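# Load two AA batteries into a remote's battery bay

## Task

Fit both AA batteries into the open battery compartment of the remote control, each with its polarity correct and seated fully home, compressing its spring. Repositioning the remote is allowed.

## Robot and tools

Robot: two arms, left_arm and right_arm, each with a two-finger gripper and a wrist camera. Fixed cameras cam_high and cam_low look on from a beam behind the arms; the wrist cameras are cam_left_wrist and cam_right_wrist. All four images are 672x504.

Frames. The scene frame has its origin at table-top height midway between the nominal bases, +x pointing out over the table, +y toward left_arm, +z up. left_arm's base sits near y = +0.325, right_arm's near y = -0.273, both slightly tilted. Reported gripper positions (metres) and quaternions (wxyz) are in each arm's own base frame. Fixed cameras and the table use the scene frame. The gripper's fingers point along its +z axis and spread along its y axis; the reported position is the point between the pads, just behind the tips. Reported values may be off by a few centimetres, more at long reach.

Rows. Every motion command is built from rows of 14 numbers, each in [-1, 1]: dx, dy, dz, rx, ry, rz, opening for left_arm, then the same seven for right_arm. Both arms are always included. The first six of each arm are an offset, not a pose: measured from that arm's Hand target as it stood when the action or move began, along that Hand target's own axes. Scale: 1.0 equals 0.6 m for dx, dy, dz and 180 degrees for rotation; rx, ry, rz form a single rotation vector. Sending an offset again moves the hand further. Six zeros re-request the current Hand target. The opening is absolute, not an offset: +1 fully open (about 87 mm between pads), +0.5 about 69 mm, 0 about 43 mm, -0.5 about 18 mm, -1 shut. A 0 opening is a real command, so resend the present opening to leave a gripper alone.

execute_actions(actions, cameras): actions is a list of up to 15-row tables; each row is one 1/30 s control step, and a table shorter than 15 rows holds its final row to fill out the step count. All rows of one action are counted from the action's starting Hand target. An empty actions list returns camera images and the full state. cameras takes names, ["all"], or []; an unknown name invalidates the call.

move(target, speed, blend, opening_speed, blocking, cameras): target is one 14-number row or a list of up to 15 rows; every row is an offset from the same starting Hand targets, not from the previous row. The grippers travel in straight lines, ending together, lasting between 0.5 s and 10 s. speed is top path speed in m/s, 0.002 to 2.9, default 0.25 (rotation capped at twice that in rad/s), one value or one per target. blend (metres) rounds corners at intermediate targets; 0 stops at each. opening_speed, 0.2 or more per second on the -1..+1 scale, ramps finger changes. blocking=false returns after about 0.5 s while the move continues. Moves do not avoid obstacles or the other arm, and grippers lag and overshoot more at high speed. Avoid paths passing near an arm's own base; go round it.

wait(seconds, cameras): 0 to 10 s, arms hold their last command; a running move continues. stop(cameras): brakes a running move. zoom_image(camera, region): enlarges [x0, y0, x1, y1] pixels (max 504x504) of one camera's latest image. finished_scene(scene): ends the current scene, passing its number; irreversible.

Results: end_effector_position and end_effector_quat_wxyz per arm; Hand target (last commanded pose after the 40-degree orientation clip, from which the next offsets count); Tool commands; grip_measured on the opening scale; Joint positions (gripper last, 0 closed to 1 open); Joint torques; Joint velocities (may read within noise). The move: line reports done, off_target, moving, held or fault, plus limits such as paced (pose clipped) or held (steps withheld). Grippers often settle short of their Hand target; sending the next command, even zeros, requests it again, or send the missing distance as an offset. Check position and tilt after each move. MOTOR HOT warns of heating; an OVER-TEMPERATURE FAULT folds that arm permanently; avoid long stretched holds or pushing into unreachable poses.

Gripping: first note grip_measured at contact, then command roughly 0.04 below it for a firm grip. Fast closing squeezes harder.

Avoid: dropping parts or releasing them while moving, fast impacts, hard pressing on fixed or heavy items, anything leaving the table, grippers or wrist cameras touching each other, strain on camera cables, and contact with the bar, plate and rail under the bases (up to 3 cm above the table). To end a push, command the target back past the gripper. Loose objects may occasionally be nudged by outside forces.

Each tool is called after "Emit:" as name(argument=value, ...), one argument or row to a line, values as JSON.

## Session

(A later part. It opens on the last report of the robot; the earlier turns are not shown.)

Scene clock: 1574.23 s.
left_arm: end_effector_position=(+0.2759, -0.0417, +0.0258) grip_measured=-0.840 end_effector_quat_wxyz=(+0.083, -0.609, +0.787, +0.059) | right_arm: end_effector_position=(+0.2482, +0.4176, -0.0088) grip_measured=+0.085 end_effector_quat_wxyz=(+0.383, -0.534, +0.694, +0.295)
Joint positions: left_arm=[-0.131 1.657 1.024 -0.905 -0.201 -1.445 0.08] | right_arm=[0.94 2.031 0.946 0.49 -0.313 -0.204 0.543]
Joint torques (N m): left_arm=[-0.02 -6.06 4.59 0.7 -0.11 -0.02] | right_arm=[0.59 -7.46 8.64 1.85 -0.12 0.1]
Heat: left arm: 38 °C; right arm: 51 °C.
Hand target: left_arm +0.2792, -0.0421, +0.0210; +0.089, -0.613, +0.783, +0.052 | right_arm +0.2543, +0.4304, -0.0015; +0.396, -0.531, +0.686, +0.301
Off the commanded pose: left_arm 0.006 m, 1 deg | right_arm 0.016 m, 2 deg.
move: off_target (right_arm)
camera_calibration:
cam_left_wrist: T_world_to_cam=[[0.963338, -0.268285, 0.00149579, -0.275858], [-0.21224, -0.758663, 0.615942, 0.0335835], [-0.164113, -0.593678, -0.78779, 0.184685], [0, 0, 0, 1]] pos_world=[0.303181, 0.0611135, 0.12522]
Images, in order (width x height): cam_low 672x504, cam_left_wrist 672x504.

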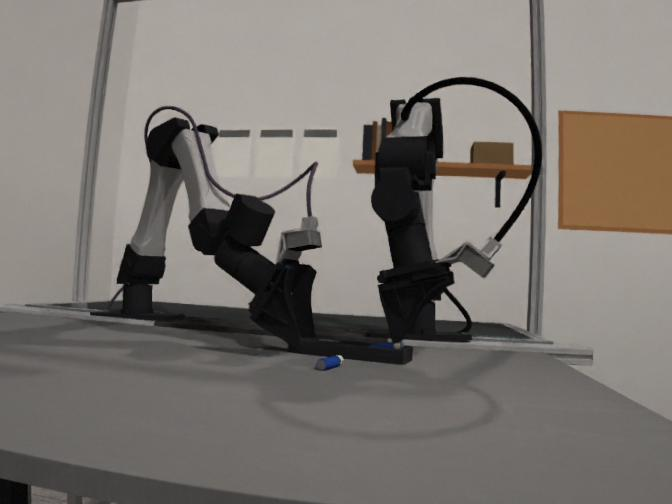

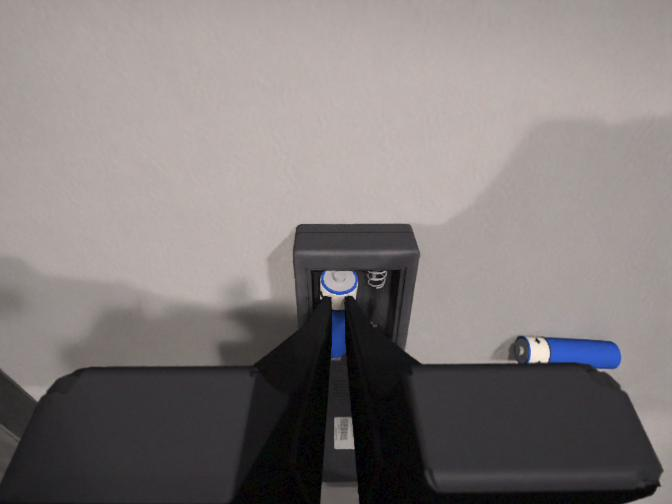

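Emit:
move(
  target=[0.005, 0.002, 0.024, 0, 0, 0, -0.84, 0, 0, 0, 0, 0, 0, 0.02],
  speed=0.05,
  cameras=["cam_low", "cam_left_wrist"],
)

Emit:
zoom_image(
  camera="cam_left_wrist",
  region=[270, 220, 440, 400],
)

Emit:
zoom_image(
  camera="cam_low",
  region=[330, 310, 440, 370],
)

Scene clock: 1582.53 s.
left_arm: end_effector_position=(+0.2758, -0.0419, +0.0244) grip_measured=-0.839 end_effector_quat_wxyz=(+0.088, -0.609, +0.786, +0.053) | right_arm: end_effector_position=(+0.2482, +0.4176, -0.0088) grip_measured=+0.085 end_effector_quat_wxyz=(+0.383, -0.534, +0.694, +0.295)
Joint positions: left_arm=[-0.131 1.643 1.003 -0.88 -0.2 -1.445 0.08] | right_arm=[0.94 2.031 0.946 0.49 -0.313 -0.204 0.543]
Joint torques (N m): left_arm=[-0.02 -3.52 2.71 1.07 -0.13 0] | right_arm=[0.54 -7.47 8.62 1.87 -0.11 0.08]
Heat: left arm: 38 °C; right arm: 51 °C.
Hand target: left_arm +0.2784, -0.0419, +0.0064; +0.089, -0.613, +0.783, +0.052 | right_arm +0.2543, +0.4304, -0.0015; +0.396, -0.531, +0.686, +0.301
Off the commanded pose: left_arm 0.018 m, 1 deg | right_arm 0.016 m, 2 deg.
move: off_target (left_arm, right_arm)
camera_calibration:
cam_left_wrist: T_world_to_cam=[[0.963148, -0.268347, 0.0183332, -0.276115], [-0.222488, -0.756539, 0.614937, 0.0372967], [-0.151147, -0.596354, -0.788363, 0.179737], [0, 0, 0, 1]] pos_world=[0.301404, 0.0613088, 0.123825]
Images, in order (width x height): cam_low 672x504, cam_left_wrist 672x504.

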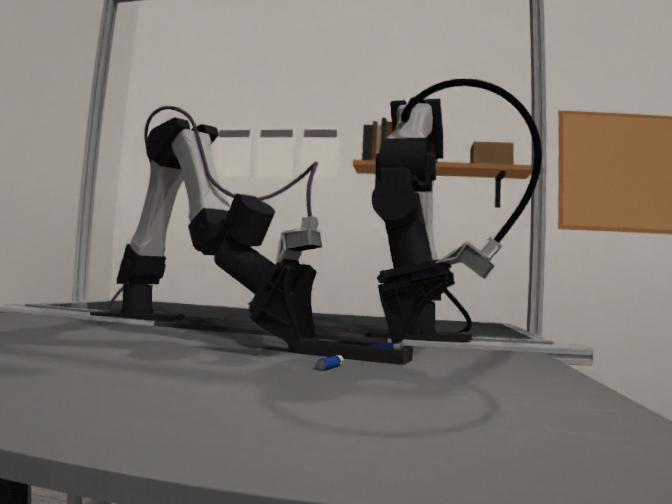

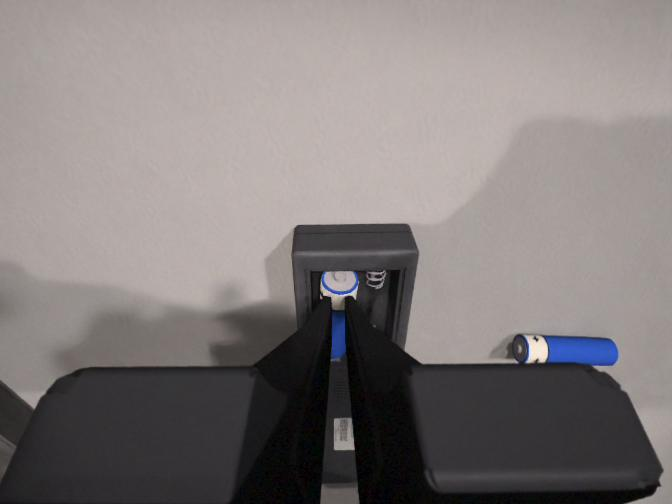

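Scaled by 2.800 from the camera's 672x504 image, which has a finer 960x720 frame.

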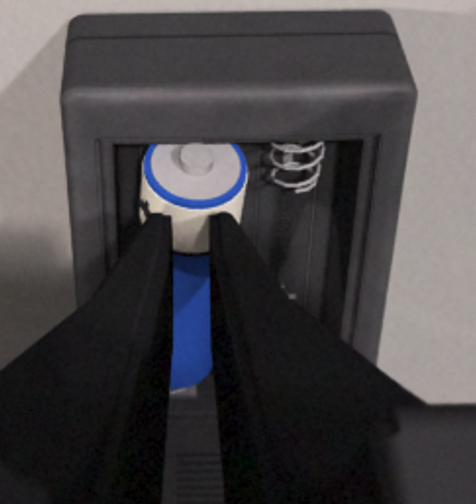

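Scaled by 4.582 from the camera's 672x504 image, which has a finer 960x720 frame.

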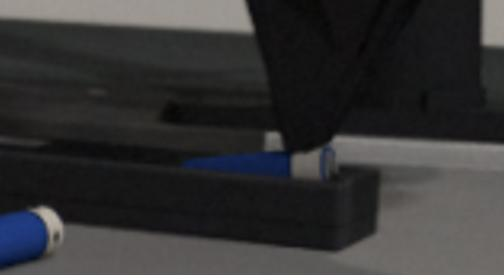

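Emit:
move(
  target=[0.004, 0.0, 0.02, 0, 0, 0, -0.84, 0, 0, 0, 0, 0, 0, 0.02],
  speed=0.04,
  cameras=["cam_low", "cam_left_wrist"],
)

Emit:
zoom_image(
  camera="cam_left_wrist",
  region=[270, 220, 440, 400],
)

Emit:
zoom_image(
  camera="cam_low",
  region=[330, 310, 440, 370],
)

Scene clock: 1589.50 s.
left_arm: end_effector_position=(+0.2805, -0.0435, +0.0206) grip_measured=-0.839 end_effector_quat_wxyz=(+0.098, -0.610, +0.785, +0.039) | right_arm: end_effector_position=(+0.2513, +0.4165, -0.0090) grip_measured=+0.085 end_effector_quat_wxyz=(+0.386, -0.528, +0.699, +0.289)
Joint positions: left_arm=[-0.131 1.637 0.978 -0.828 -0.195 -1.444 0.081] | right_arm=[0.94 2.031 0.946 0.492 -0.293 -0.196 0.543]
Joint torques (N m): left_arm=[0.03 -1.55 2.28 1.09 -0.18 -0.01] | right_arm=[0.58 -7.47 8.62 1.85 -0.32 -0.01]
Heat: left arm: 38 °C; right arm: 51 °C.
Hand target: left_arm +0.2786, -0.0419, -0.0059; +0.089, -0.613, +0.784, +0.052 | right_arm +0.2543, +0.4303, -0.0016; +0.396, -0.531, +0.686, +0.301
Off the commanded pose: left_arm 0.027 m, 2 deg | right_arm 0.016 m, 2 deg.
move: off_target (left_arm, right_arm)
camera_calibration:
cam_left_wrist: T_world_to_cam=[[0.961739, -0.269038, 0.0517338, -0.281349], [-0.243003, -0.750494, 0.614579, 0.0454672], [-0.126519, -0.603637, -0.787157, 0.169251], [0, 0, 0, 1]] pos_world=[0.303047, 0.0605957, 0.119839]
Images, in order (width x height): cam_low 672x504, cam_left_wrist 672x504.

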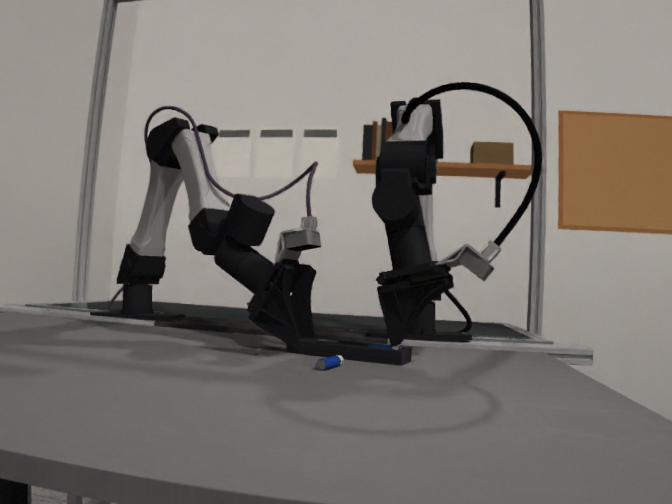

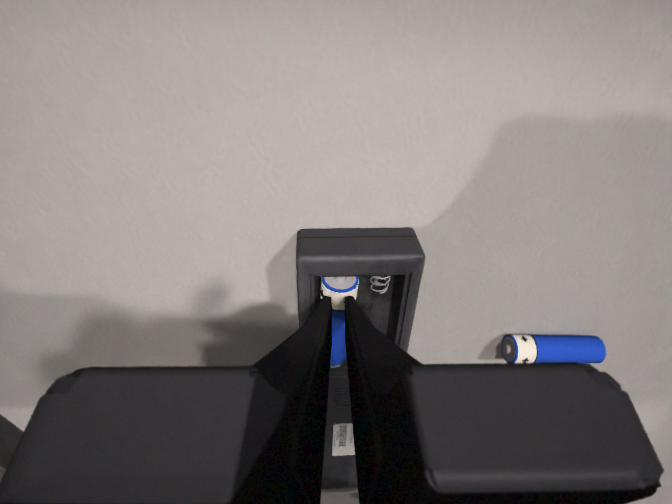

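Scaled by 2.800 from the camera's 672x504 image, which has a finer 960x720 frame.

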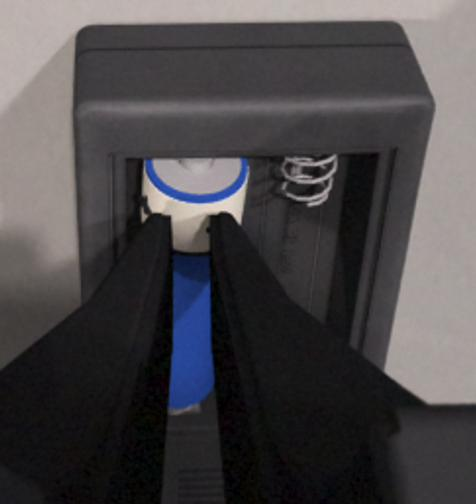

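Scaled by 4.582 from the camera's 672x504 image, which has a finer 960x720 frame.

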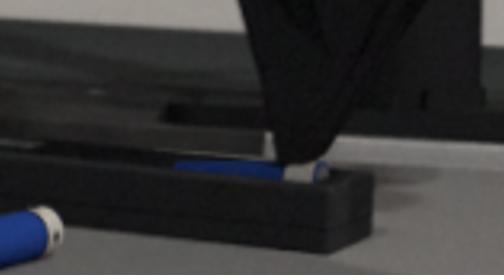

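Emit:
move(
  target=[
    [0.0, 0.0, -0.012, 0, 0, 0, -0.93, 0, 0, 0, 0, 0, 0, 0.02],
    [0.002, 0.0, 0.01, 0, 0, 0, -0.93, 0, 0, 0, 0, 0, 0, 0.02],
  ],
  speed=0.04,
  opening_speed=0.5,
  cameras=["cam_low", "cam_left_wrist"],
)

Emit:
zoom_image(
  camera="cam_left_wrist",
  region=[270, 220, 440, 400],
)

Emit:
zoom_image(
  camera="cam_low",
  region=[330, 310, 440, 370],
)

Scene clock: 1600.70 s.
left_arm: end_effector_position=(+0.2800, -0.0437, +0.0198) grip_measured=-0.926 end_effector_quat_wxyz=(+0.098, -0.610, +0.785, +0.038) | right_arm: end_effector_position=(+0.2513, +0.4165, -0.0090) grip_measured=+0.085 end_effector_quat_wxyz=(+0.386, -0.528, +0.699, +0.289)
Joint positions: left_arm=[-0.131 1.636 0.973 -0.824 -0.194 -1.444 0.037] | right_arm=[0.94 2.031 0.946 0.492 -0.293 -0.196 0.543]
Joint torques (N m): left_arm=[0.01 -0.75 1.43 1.29 -0.2 -0.01] | right_arm=[0.58 -7.47 8.64 1.85 -0.32 -0.01]
Heat: left arm: 37 °C; right arm: 51 °C.
Hand target: left_arm +0.2788, -0.0419, -0.0121; +0.089, -0.613, +0.784, +0.052 | right_arm +0.2543, +0.4303, -0.0016; +0.396, -0.531, +0.686, +0.301
Off the commanded pose: left_arm 0.032 m, 2 deg | right_arm 0.016 m, 2 deg.
move: off_target (left_arm, right_arm)
camera_calibration:
cam_left_wrist: T_world_to_cam=[[0.961654, -0.26909, 0.0530279, -0.280852], [-0.243699, -0.749657, 0.615326, 0.0459435], [-0.125825, -0.604653, -0.786487, 0.168239], [0, 0, 0, 1]] pos_world=[0.302448, 0.0605939, 0.118941]
Images, in order (width x height): cam_low 672x504, cam_left_wrist 672x504.

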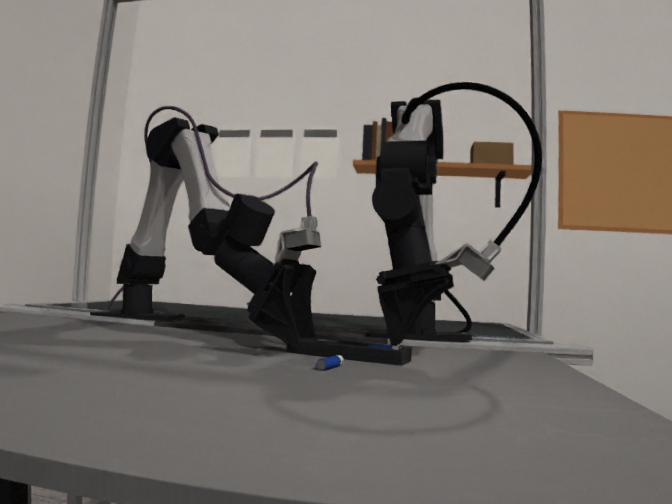

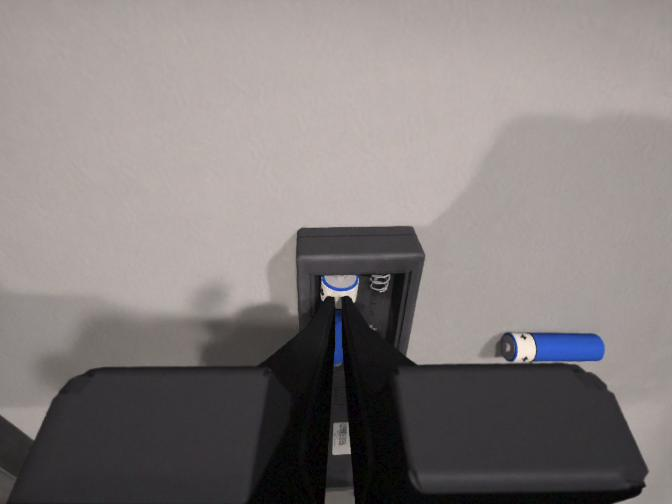

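Scaled by 2.800 from the camera's 672x504 image, which has a finer 960x720 frame.

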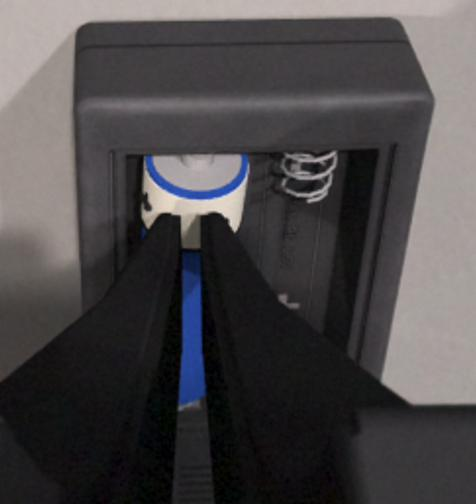

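Scaled by 4.582 from the camera's 672x504 image, which has a finer 960x720 frame.

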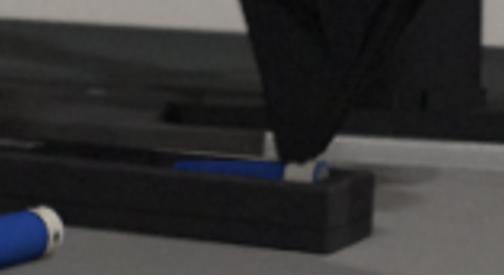

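Emit:
move(
  target=[
    [-0.0102, -0.0014, -0.049, 0, 0, 0, -0.93, 0, 0, 0, 0, 0, 0, 0.02],
    [-0.0193, -0.0026, -0.0932, 0, 0, 0, -0.93, 0, 0, 0, 0, 0, 0, 0.02],
  ],
  speed=0.08,
  blend=[0.005, 0],
  cameras=["cam_low", "cam_left_wrist", "cam_right_wrist"],
)

Emit:
zoom_image(
  camera="cam_left_wrist",
  region=[270, 180, 440, 360],
)

Emit:
zoom_image(
  camera="cam_low",
  region=[330, 310, 440, 370],
)

Emit:
zoom_image(
  camera="cam_right_wrist",
  region=[260, 0, 400, 100],
)

Scene clock: 1610.03 s.
left_arm: end_effector_position=(+0.2735, -0.0428, +0.0364) grip_measured=-0.930 end_effector_quat_wxyz=(+0.080, -0.609, +0.787, +0.057) | right_arm: end_effector_position=(+0.2512, +0.4166, -0.0090) grip_measured=+0.085 end_effector_quat_wxyz=(+0.386, -0.528, +0.699, +0.289)
Joint positions: left_arm=[-0.131 1.636 1.046 -0.95 -0.194 -1.444 0.035] | right_arm=[0.94 2.031 0.946 0.492 -0.293 -0.196 0.543]
Joint torques (N m): left_arm=[0.12 -7.05 8.68 0.14 -0.19 -0.01] | right_arm=[0.57 -7.49 8.64 1.84 -0.32 -0.01]
Heat: left arm: 37 °C; right arm: 51 °C.
Hand target: left_arm +0.2789, -0.0420, +0.0451; +0.089, -0.613, +0.784, +0.052 | right_arm +0.2543, +0.4304, -0.0016; +0.396, -0.531, +0.686, +0.301
Off the commanded pose: left_arm 0.010 m, 1 deg | right_arm 0.016 m, 2 deg.
move: off_target (right_arm)
camera_calibration:
cam_left_wrist: T_world_to_cam=[[0.963069, -0.269253, 0.000530381, -0.27378], [-0.211126, -0.753934, 0.6221, 0.0253519], [-0.167103, -0.599238, -0.782937, 0.192421], [0, 0, 0, 1]] pos_world=[0.301176, 0.0607034, 0.135028]
cam_right_wrist: T_world_to_cam=[[0.960018, -0.279803, -0.00874253, -0.123495], [-0.278288, -0.950502, -0.138207, 0.486615], [0.030361, 0.135115, -0.990365, 0.0728281], [0, 0, 0, 1]] pos_world=[0.251765, 0.418135, 0.138301]
Images, in order (width x height): cam_low 672x504, cam_left_wrist 672x504, cam_right_wrist 672x504.

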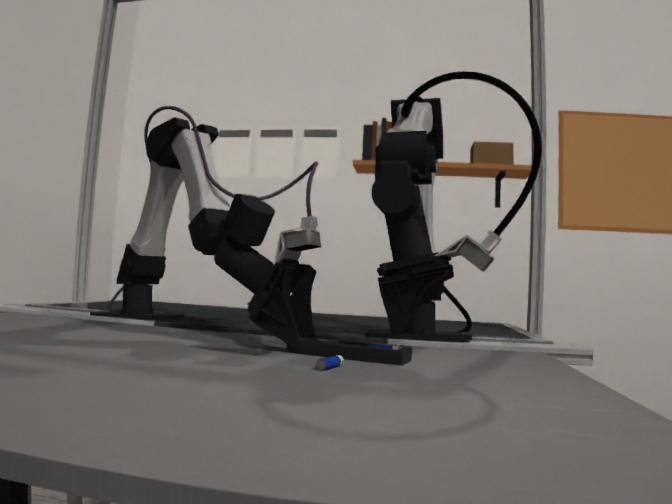

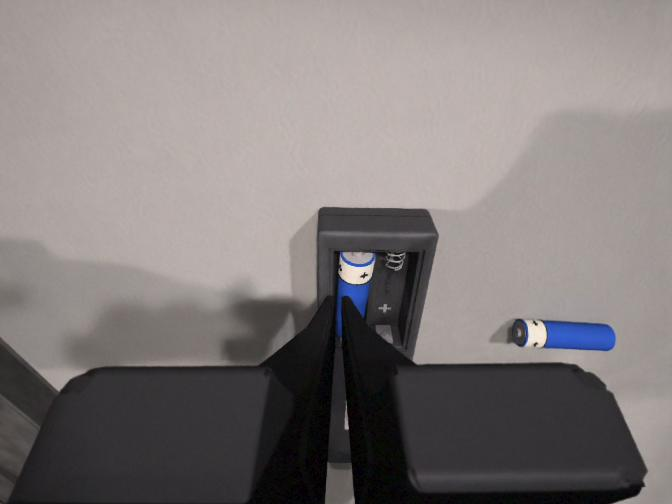

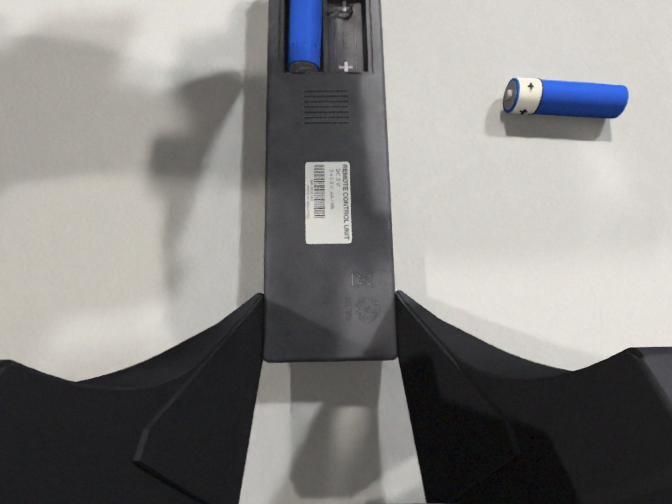

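Scaled by 2.800 from the camera's 672x504 image, which has a finer 960x720 frame.

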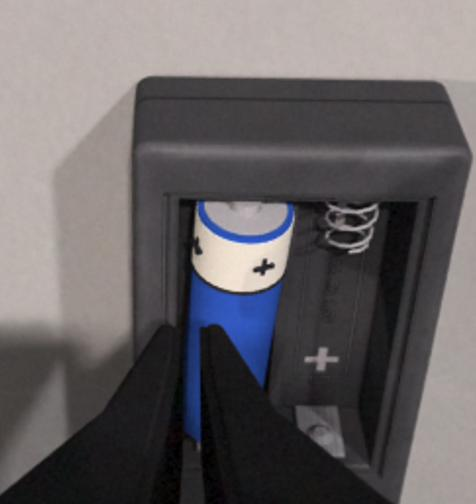

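Scaled by 4.582 from the camera's 672x504 image, which has a finer 960x720 frame.

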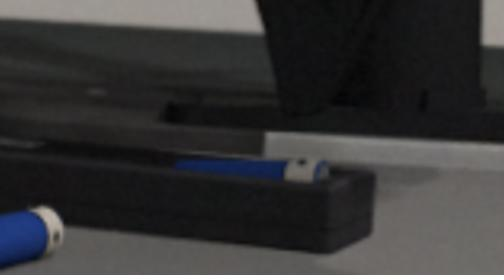

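Scaled by 3.600 from the camera's 672x504 image, which has a finer 960x720 frame.

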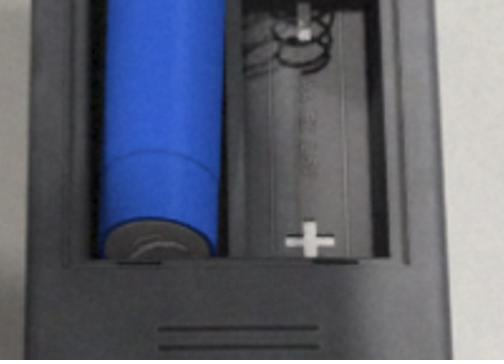

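Emit:
zoom_image(
  camera="cam_low",
  region=[355, 335, 415, 370],
)

Emit:
zoom_image(
  camera="cam_high",
  region=[270, 150, 350, 210],
)

Scaled by 8.400 from the camera's 672x504 image, which has a finer 960x720 frame.

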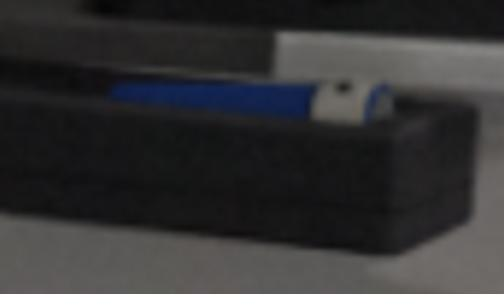

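This scene's latest camera images include none from cam_high. They are from: cam_low, cam_left_wrist, cam_right_wrist. cam_high's image comes with the result of a call that names it in "cameras".

Emit:
zoom_image(
  camera="cam_left_wrist",
  region=[325, 240, 435, 355],
)

Emit:
zoom_image(
  camera="cam_right_wrist",
  region=[280, 0, 380, 80],
)

Scaled by 4.383 from the camera's 672x504 image, which has a finer 960x720 frame.

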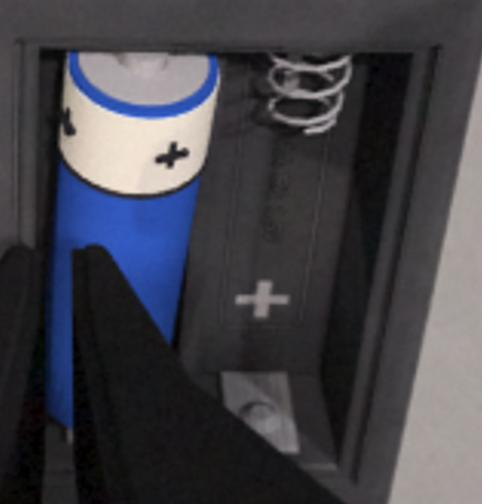

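Scaled by 5.040 from the camera's 672x504 image, which has a finer 960x720 frame.

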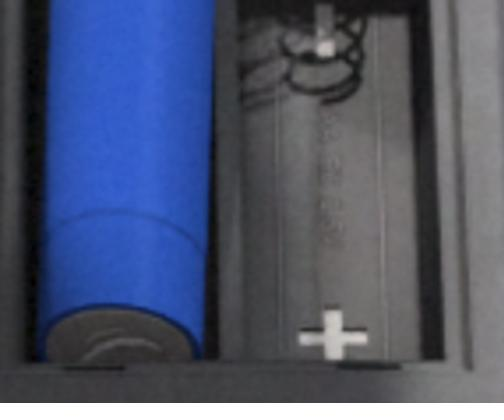

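Emit:
move(
  target=[0.0, 0.0, -0.12, 0, 0, 0, -0.93, 0, 0, 0, 0, 0, 0, 0.02],
  speed=0.15,
  cameras=["all"],
)

Emit:
zoom_image(
  camera="cam_high",
  region=[270, 150, 350, 210],
)

Emit:
zoom_image(
  camera="cam_left_wrist",
  region=[290, 150, 430, 300],
)

Emit:
zoom_image(
  camera="cam_low",
  region=[355, 335, 415, 370],
)

Scene clock: 1672.43 s.
left_arm: end_effector_position=(+0.2709, -0.0560, +0.1045) grip_measured=-0.930 end_effector_quat_wxyz=(+0.076, -0.610, +0.787, +0.060) | right_arm: end_effector_position=(+0.2512, +0.4166, -0.0090) grip_measured=+0.085 end_effector_quat_wxyz=(+0.386, -0.528, +0.699, +0.289)
Joint positions: left_arm=[-0.179 1.588 1.274 -1.243 -0.194 -1.496 0.035] | right_arm=[0.94 2.031 0.946 0.492 -0.293 -0.196 0.543]
Joint torques (N m): left_arm=[-0.36 -7.51 8.87 0.11 -0.23 -0.03] | right_arm=[0.61 -7.45 8.61 1.83 -0.33 -0.02]
Heat: left arm: 39 °C; right arm: 52 °C.
Hand target: left_arm +0.2734, -0.0556, +0.1156; +0.089, -0.613, +0.783, +0.052 | right_arm +0.2543, +0.4304, -0.0016; +0.396, -0.531, +0.686, +0.301
Off the commanded pose: left_arm 0.011 m, 2 deg | right_arm 0.016 m, 2 deg.
move: off_target (left_arm, right_arm)
camera_calibration:
cam_left_wrist: T_world_to_cam=[[0.963908, -0.266146, -0.00688079, -0.274086], [-0.203912, -0.754637, 0.623653, -0.0295937], [-0.171175, -0.599741, -0.781671, 0.238408], [0, 0, 0, 1]] pos_world=[0.298969, 0.0477037, 0.202927]
cam_right_wrist: T_world_to_cam=[[0.960018, -0.279803, -0.00874253, -0.123495], [-0.278288, -0.950502, -0.138207, 0.486615], [0.030361, 0.135115, -0.990365, 0.0728281], [0, 0, 0, 1]] pos_world=[0.251765, 0.418135, 0.138301]

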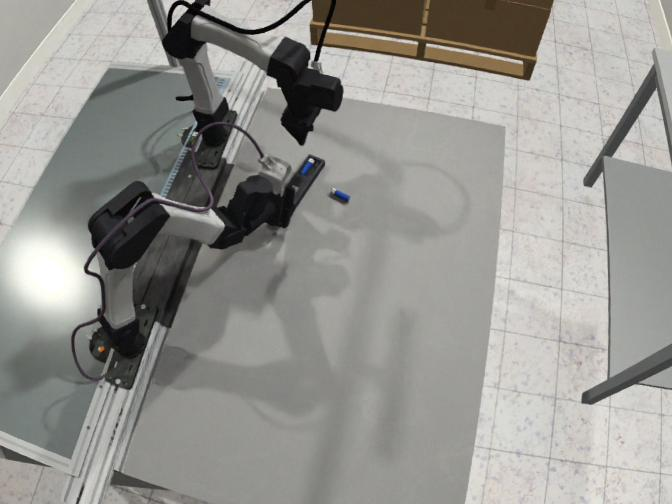

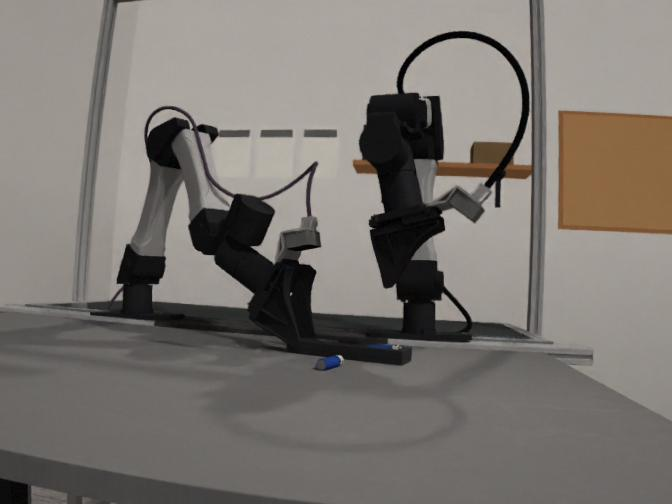

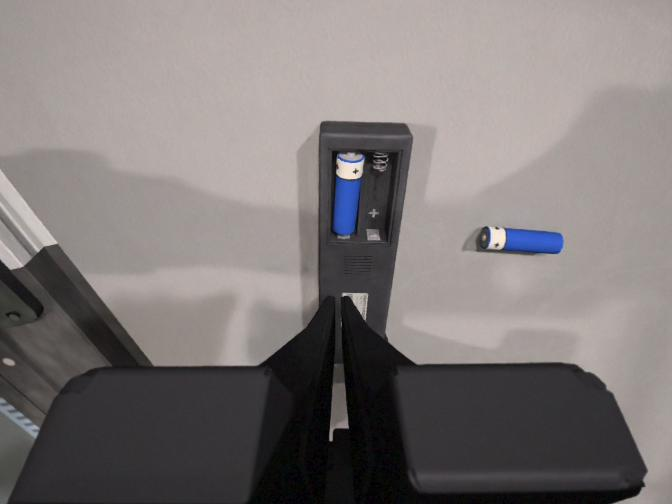

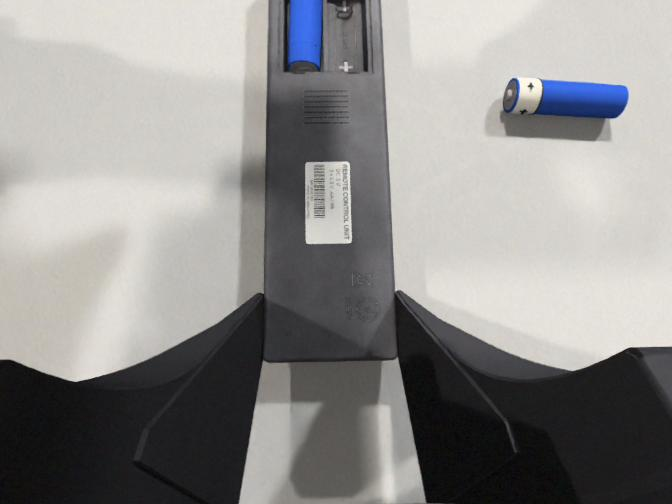

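Scaled by 6.300 from the camera's 672x504 image, which has a finer 960x720 frame.

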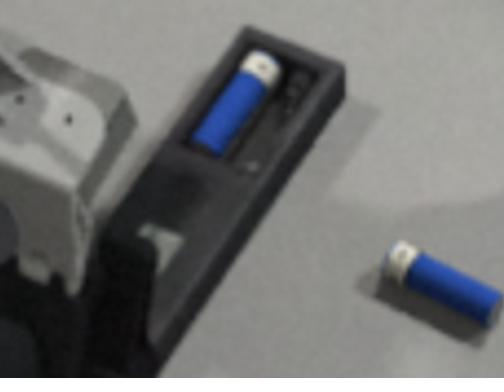

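Scaled by 3.360 from the camera's 672x504 image, which has a finer 960x720 frame.

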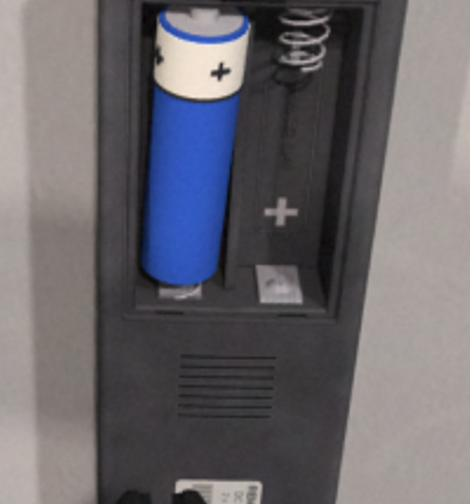

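Scaled by 8.400 from the camera's 672x504 image, which has a finer 960x720 frame.

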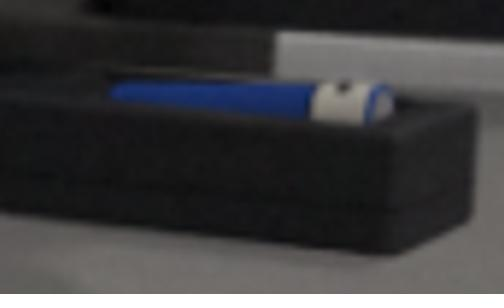

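Emit:
move(
  target=[0.0055, -0.0057, 0.1451, 0, 0, 0, -0.84, 0, 0, 0, 0, 0, 0, 0.02],
  speed=0.12,
  cameras=["cam_left_wrist"],
)

Emit:
zoom_image(
  camera="cam_left_wrist",
  region=[270, 200, 440, 380],
)

Scene clock: 1709.13 s.
left_arm: end_effector_position=(+0.2786, -0.0460, +0.0334) grip_measured=-0.840 end_effector_quat_wxyz=(+0.084, -0.612, +0.785, +0.052) | right_arm: end_effector_position=(+0.2512, +0.4166, -0.0090) grip_measured=+0.085 end_effector_quat_wxyz=(+0.386, -0.528, +0.699, +0.289)
Joint positions: left_arm=[-0.14 1.647 1.045 -0.926 -0.194 -1.46 0.08] | right_arm=[0.94 2.031 0.946 0.492 -0.293 -0.196 0.543]
Joint torques (N m): left_arm=[0.66 -5.27 6.2 0.55 -0.2 0.14] | right_arm=[0.62 -7.54 8.65 1.84 -0.33 -0.03]
Heat: left arm: 39 °C; right arm: 52 °C.
Hand target: left_arm +0.2826, -0.0431, +0.0298; +0.089, -0.613, +0.784, +0.052 | right_arm +0.2543, +0.4304, -0.0016; +0.396, -0.531, +0.686, +0.301
Off the commanded pose: left_arm 0.006 m, 1 deg | right_arm 0.016 m, 2 deg.
move: off_target (right_arm)
camera_calibration:
cam_left_wrist: T_world_to_cam=[[0.964895, -0.2622, 0.0150985, -0.28024], [-0.214586, -0.753921, 0.620932, 0.0269262], [-0.151425, -0.602374, -0.783719, 0.184403], [0, 0, 0, 1]] pos_world=[0.304104, 0.0579006, 0.132032]
Images, in order (width x height): cam_left_wrist 672x504.

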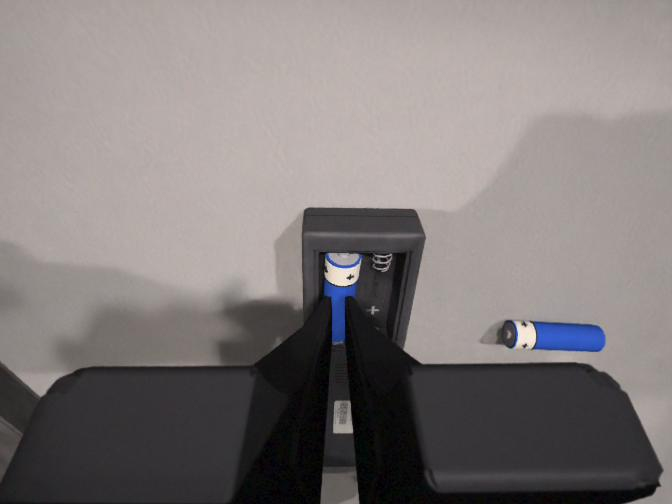

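Scaled by 2.800 from the camera's 672x504 image, which has a finer 960x720 frame.

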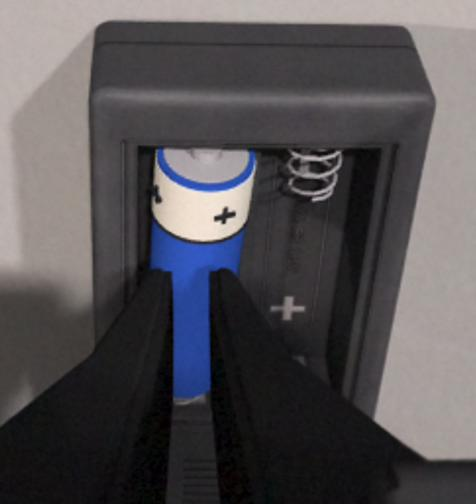

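Emit:
move(
  target=[
    [0.0068, 0.0009, 0.0327, 0, 0, 0, -0.84, 0, 0, 0, 0, 0, 0, 0.02],
    [0.0079, 0.0183, 0.0388, 0, 0, 0, -0.84, 0, 0, 0, 0, 0, 0, 0.02],
    [0.0129, 0.0193, 0.062, 0, 0, 0, -0.84, 0, 0, 0, 0, 0, 0, 0.02],
  ],
  speed=0.05,
  cameras=["cam_left_wrist", "cam_low"],
)

Emit:
zoom_image(
  camera="cam_left_wrist",
  region=[270, 200, 440, 380],
)

Emit:
zoom_image(
  camera="cam_low",
  region=[355, 335, 415, 370],
)

Scene clock: 1722.73 s.
left_arm: end_effector_position=(+0.2784, -0.0458, +0.0200) grip_measured=-0.839 end_effector_quat_wxyz=(+0.101, -0.611, +0.785, +0.032) | right_arm: end_effector_position=(+0.2512, +0.4166, -0.0090) grip_measured=+0.085 end_effector_quat_wxyz=(+0.386, -0.528, +0.699, +0.289)
Joint positions: left_arm=[-0.136 1.619 0.955 -0.81 -0.189 -1.45 0.08] | right_arm=[0.94 2.031 0.946 0.492 -0.293 -0.196 0.543]
Joint torques (N m): left_arm=[0.68 -1.42 1.47 1.05 -0.24 0.07] | right_arm=[0.59 -7.45 8.66 1.84 -0.32 -0.02]
Heat: left arm: 38 °C; right arm: 52 °C.
Hand target: left_arm +0.2723, -0.0405, -0.0086; +0.089, -0.613, +0.784, +0.052 | right_arm +0.2543, +0.4303, -0.0016; +0.396, -0.531, +0.686, +0.301
Off the commanded pose: left_arm 0.030 m, 3 deg | right_arm 0.016 m, 2 deg.
move: off_target (left_arm, right_arm)
camera_calibration:
cam_left_wrist: T_world_to_cam=[[0.960857, -0.268857, 0.0668612, -0.279989], [-0.251524, -0.745381, 0.617368, 0.0461007], [-0.116147, -0.610019, -0.783828, 0.163928], [0, 0, 0, 1]] pos_world=[0.299665, 0.0590846, 0.118751]
Images, in order (width x height): cam_low 672x504, cam_left_wrist 672x504.

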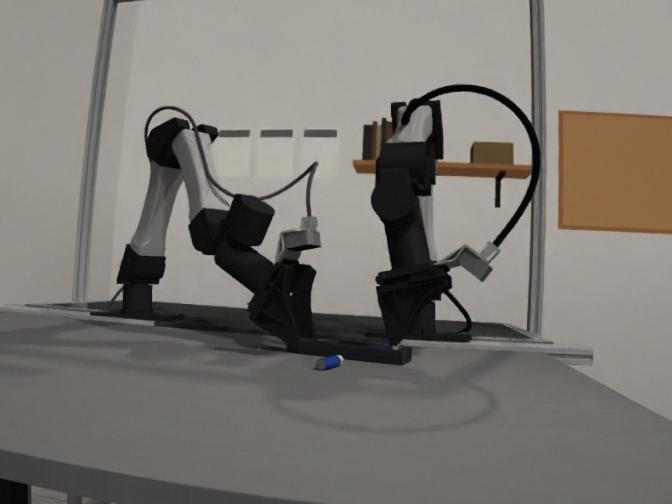

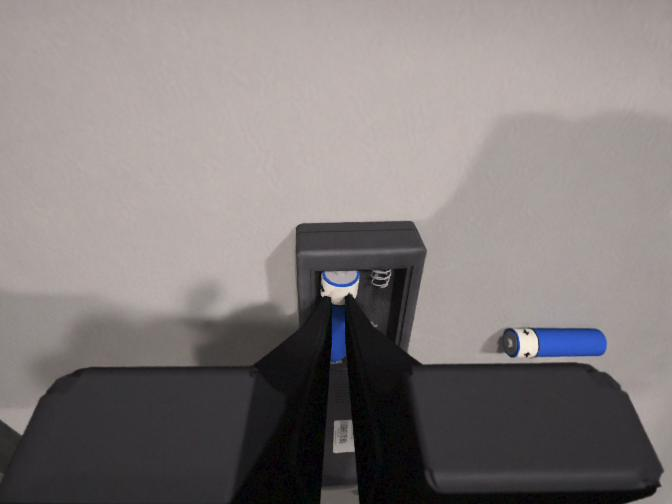

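Scaled by 2.800 from the camera's 672x504 image, which has a finer 960x720 frame.

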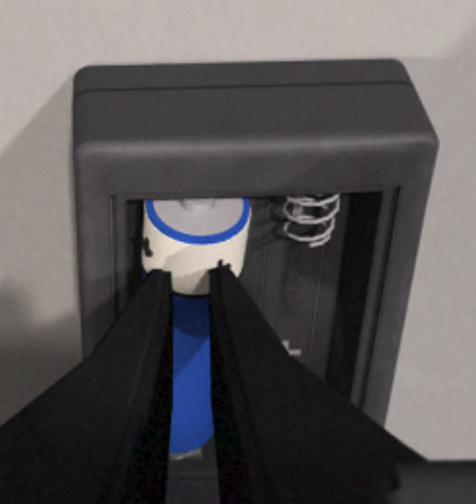

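Scaled by 8.400 from the camera's 672x504 image, which has a finer 960x720 frame.

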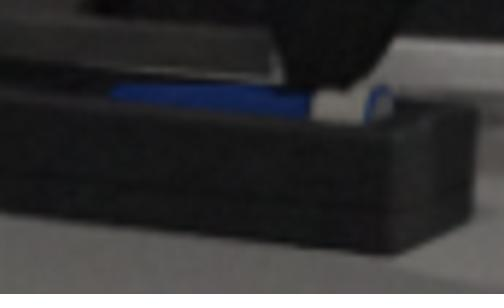

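Emit:
move(
  target=[0.0245, 0.0003, -0.0051, 0, 0, 0, -0.84, 0, 0, 0, 0, 0, 0, 0.02],
  speed=0.05,
  cameras=["cam_left_wrist", "cam_low", "cam_right_wrist"],
)

Emit:
zoom_image(
  camera="cam_left_wrist",
  region=[270, 200, 440, 380],
)

Emit:
zoom_image(
  camera="cam_low",
  region=[355, 335, 415, 370],
)

Scene clock: 1754.13 s.
left_arm: end_effector_position=(+0.2781, -0.0488, +0.0200) grip_measured=-0.839 end_effector_quat_wxyz=(+0.115, -0.609, +0.783, +0.041) | right_arm: end_effector_position=(+0.2512, +0.4166, -0.0090) grip_measured=+0.085 end_effector_quat_wxyz=(+0.386, -0.528, +0.699, +0.289)
Joint positions: left_arm=[-0.169 1.615 0.951 -0.81 -0.225 -1.481 0.08] | right_arm=[0.94 2.031 0.946 0.492 -0.293 -0.196 0.543]
Joint torques (N m): left_arm=[-1.16 -1.35 1.65 0.93 0.08 -0.15] | right_arm=[0.57 -7.5 8.61 1.83 -0.32 -0.01]
Heat: left arm: 36 °C; right arm: 53 °C.
Hand target: left_arm +0.2684, -0.0550, -0.0085; +0.089, -0.613, +0.784, +0.052 | right_arm +0.2543, +0.4303, -0.0016; +0.396, -0.531, +0.686, +0.301
Off the commanded pose: left_arm 0.031 m, 3 deg | right_arm 0.016 m, 2 deg.
move: off_target (left_arm, right_arm)
camera_calibration:
cam_left_wrist: T_world_to_cam=[[0.960312, -0.270193, 0.0692586, -0.280511], [-0.25777, -0.764812, 0.590438, 0.0451804], [-0.106562, -0.584857, -0.804106, 0.161006], [0, 0, 0, 1]] pos_world=[0.298181, 0.0529282, 0.122218]
cam_right_wrist: T_world_to_cam=[[0.960018, -0.279803, -0.00874253, -0.123495], [-0.278288, -0.950502, -0.138207, 0.486615], [0.030361, 0.135115, -0.990365, 0.0728281], [0, 0, 0, 1]] pos_world=[0.251765, 0.418135, 0.138301]
Images, in order (width x height): cam_low 672x504, cam_left_wrist 672x504, cam_right_wrist 672x504.

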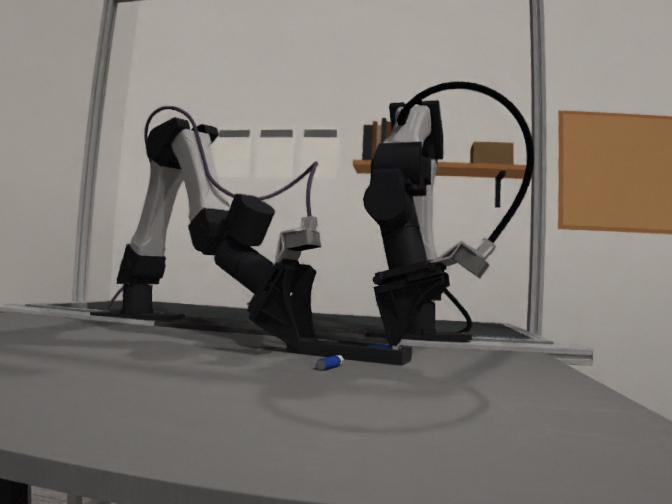

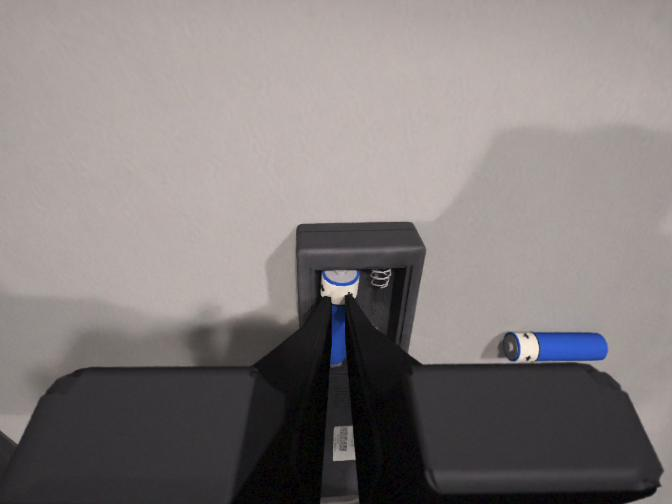

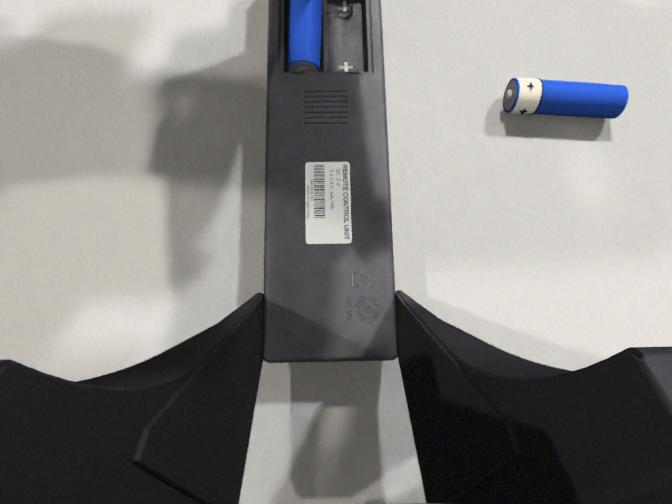

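Scaled by 2.800 from the camera's 672x504 image, which has a finer 960x720 frame.

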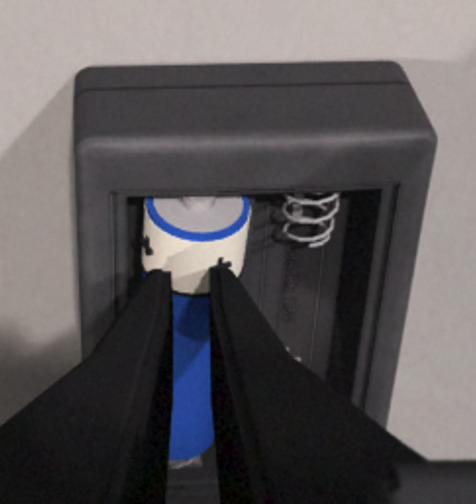

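Scaled by 8.400 from the camera's 672x504 image, which has a finer 960x720 frame.

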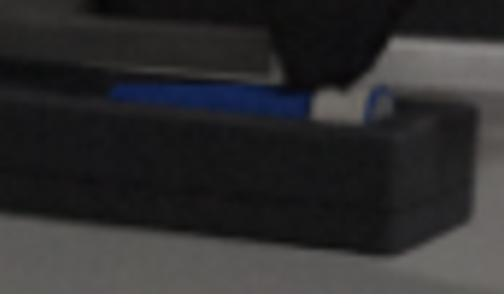

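Emit:
move(
  target=[0.033, 0.0003, -0.006, 0, 0, 0, -0.84, 0, 0, 0, 0, 0, 0, 0.02],
  speed=0.05,
  cameras=["cam_left_wrist", "cam_low", "cam_right_wrist"],
)

Emit:
zoom_image(
  camera="cam_left_wrist",
  region=[270, 200, 440, 380],
)

Emit:
zoom_image(
  camera="cam_low",
  region=[355, 335, 415, 370],
)

Emit:
zoom_image(
  camera="cam_right_wrist",
  region=[260, 0, 400, 100],
)

Scene clock: 1762.07 s.
left_arm: end_effector_position=(+0.2785, -0.0514, +0.0206) grip_measured=-0.839 end_effector_quat_wxyz=(+0.148, -0.614, +0.773, +0.062) | right_arm: end_effector_position=(+0.2518, +0.4163, -0.0090) grip_measured=+0.085 end_effector_quat_wxyz=(+0.386, -0.527, +0.700, +0.289)
Joint positions: left_arm=[-0.232 1.611 0.947 -0.817 -0.311 -1.56 0.081] | right_arm=[0.939 2.031 0.946 0.492 -0.293 -0.196 0.543]
Joint torques (N m): left_arm=[-2.11 -1.03 2.36 0.75 0.83 -0.13] | right_arm=[0.61 -7.49 8.59 1.83 -0.33 -0.02]
Heat: left arm: 36 °C; right arm: 53 °C.
Hand target: left_arm +0.2634, -0.0745, -0.0090; +0.089, -0.613, +0.784, +0.052 | right_arm +0.2542, +0.4304, -0.0016; +0.396, -0.531, +0.686, +0.301
Off the commanded pose: left_arm 0.040 m, 7 deg | right_arm 0.016 m, 2 deg.
move: off_target (left_arm, right_arm)
camera_calibration:
cam_left_wrist: T_world_to_cam=[[0.963716, -0.25524, 0.0781264, -0.281933], [-0.2574, -0.81111, 0.52521, 0.0418197], [-0.0706856, -0.526263, -0.847379, 0.153871], [0, 0, 0, 1]] pos_world=[0.293344, 0.0429364, 0.130449]
cam_right_wrist: T_world_to_cam=[[0.959449, -0.281749, -0.00865068, -0.123212], [-0.280208, -0.949963, -0.138035, 0.486734], [0.0306732, 0.134861, -0.99039, 0.0728807], [0, 0, 0, 1]] pos_world=[0.252366, 0.417836, 0.1383]
Images, in order (width x height): cam_low 672x504, cam_left_wrist 672x504, cam_right_wrist 672x504.

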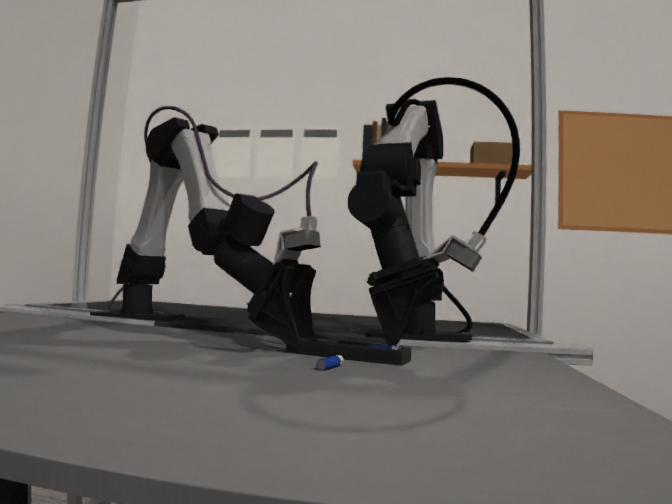

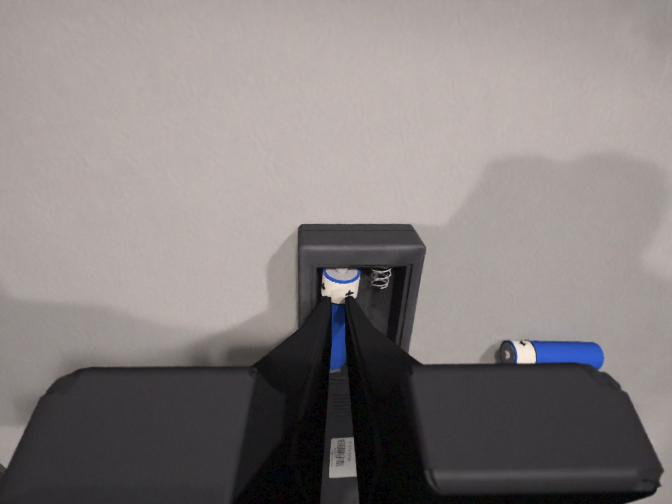

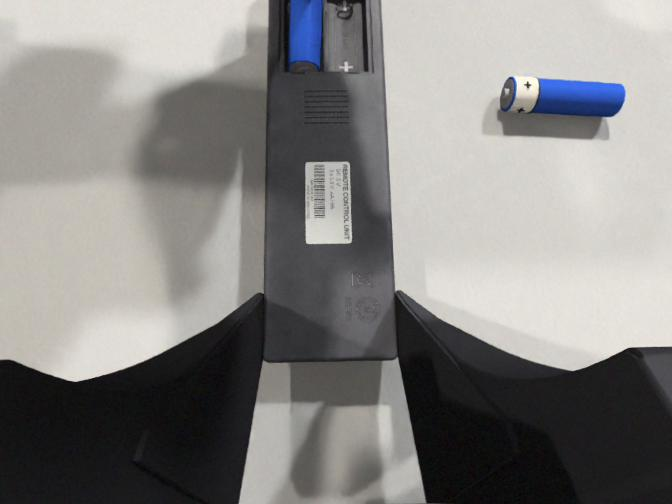

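Scaled by 2.800 from the camera's 672x504 image, which has a finer 960x720 frame.

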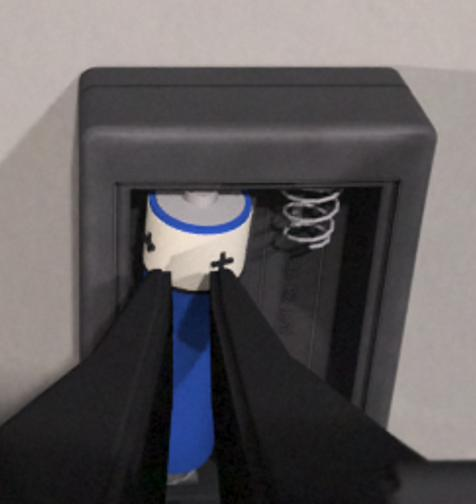

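Scaled by 8.400 from the camera's 672x504 image, which has a finer 960x720 frame.

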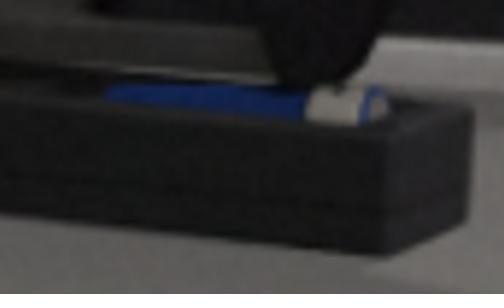

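Scaled by 3.600 from the camera's 672x504 image, which has a finer 960x720 frame.

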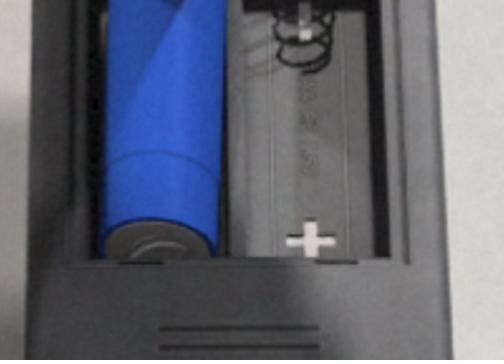

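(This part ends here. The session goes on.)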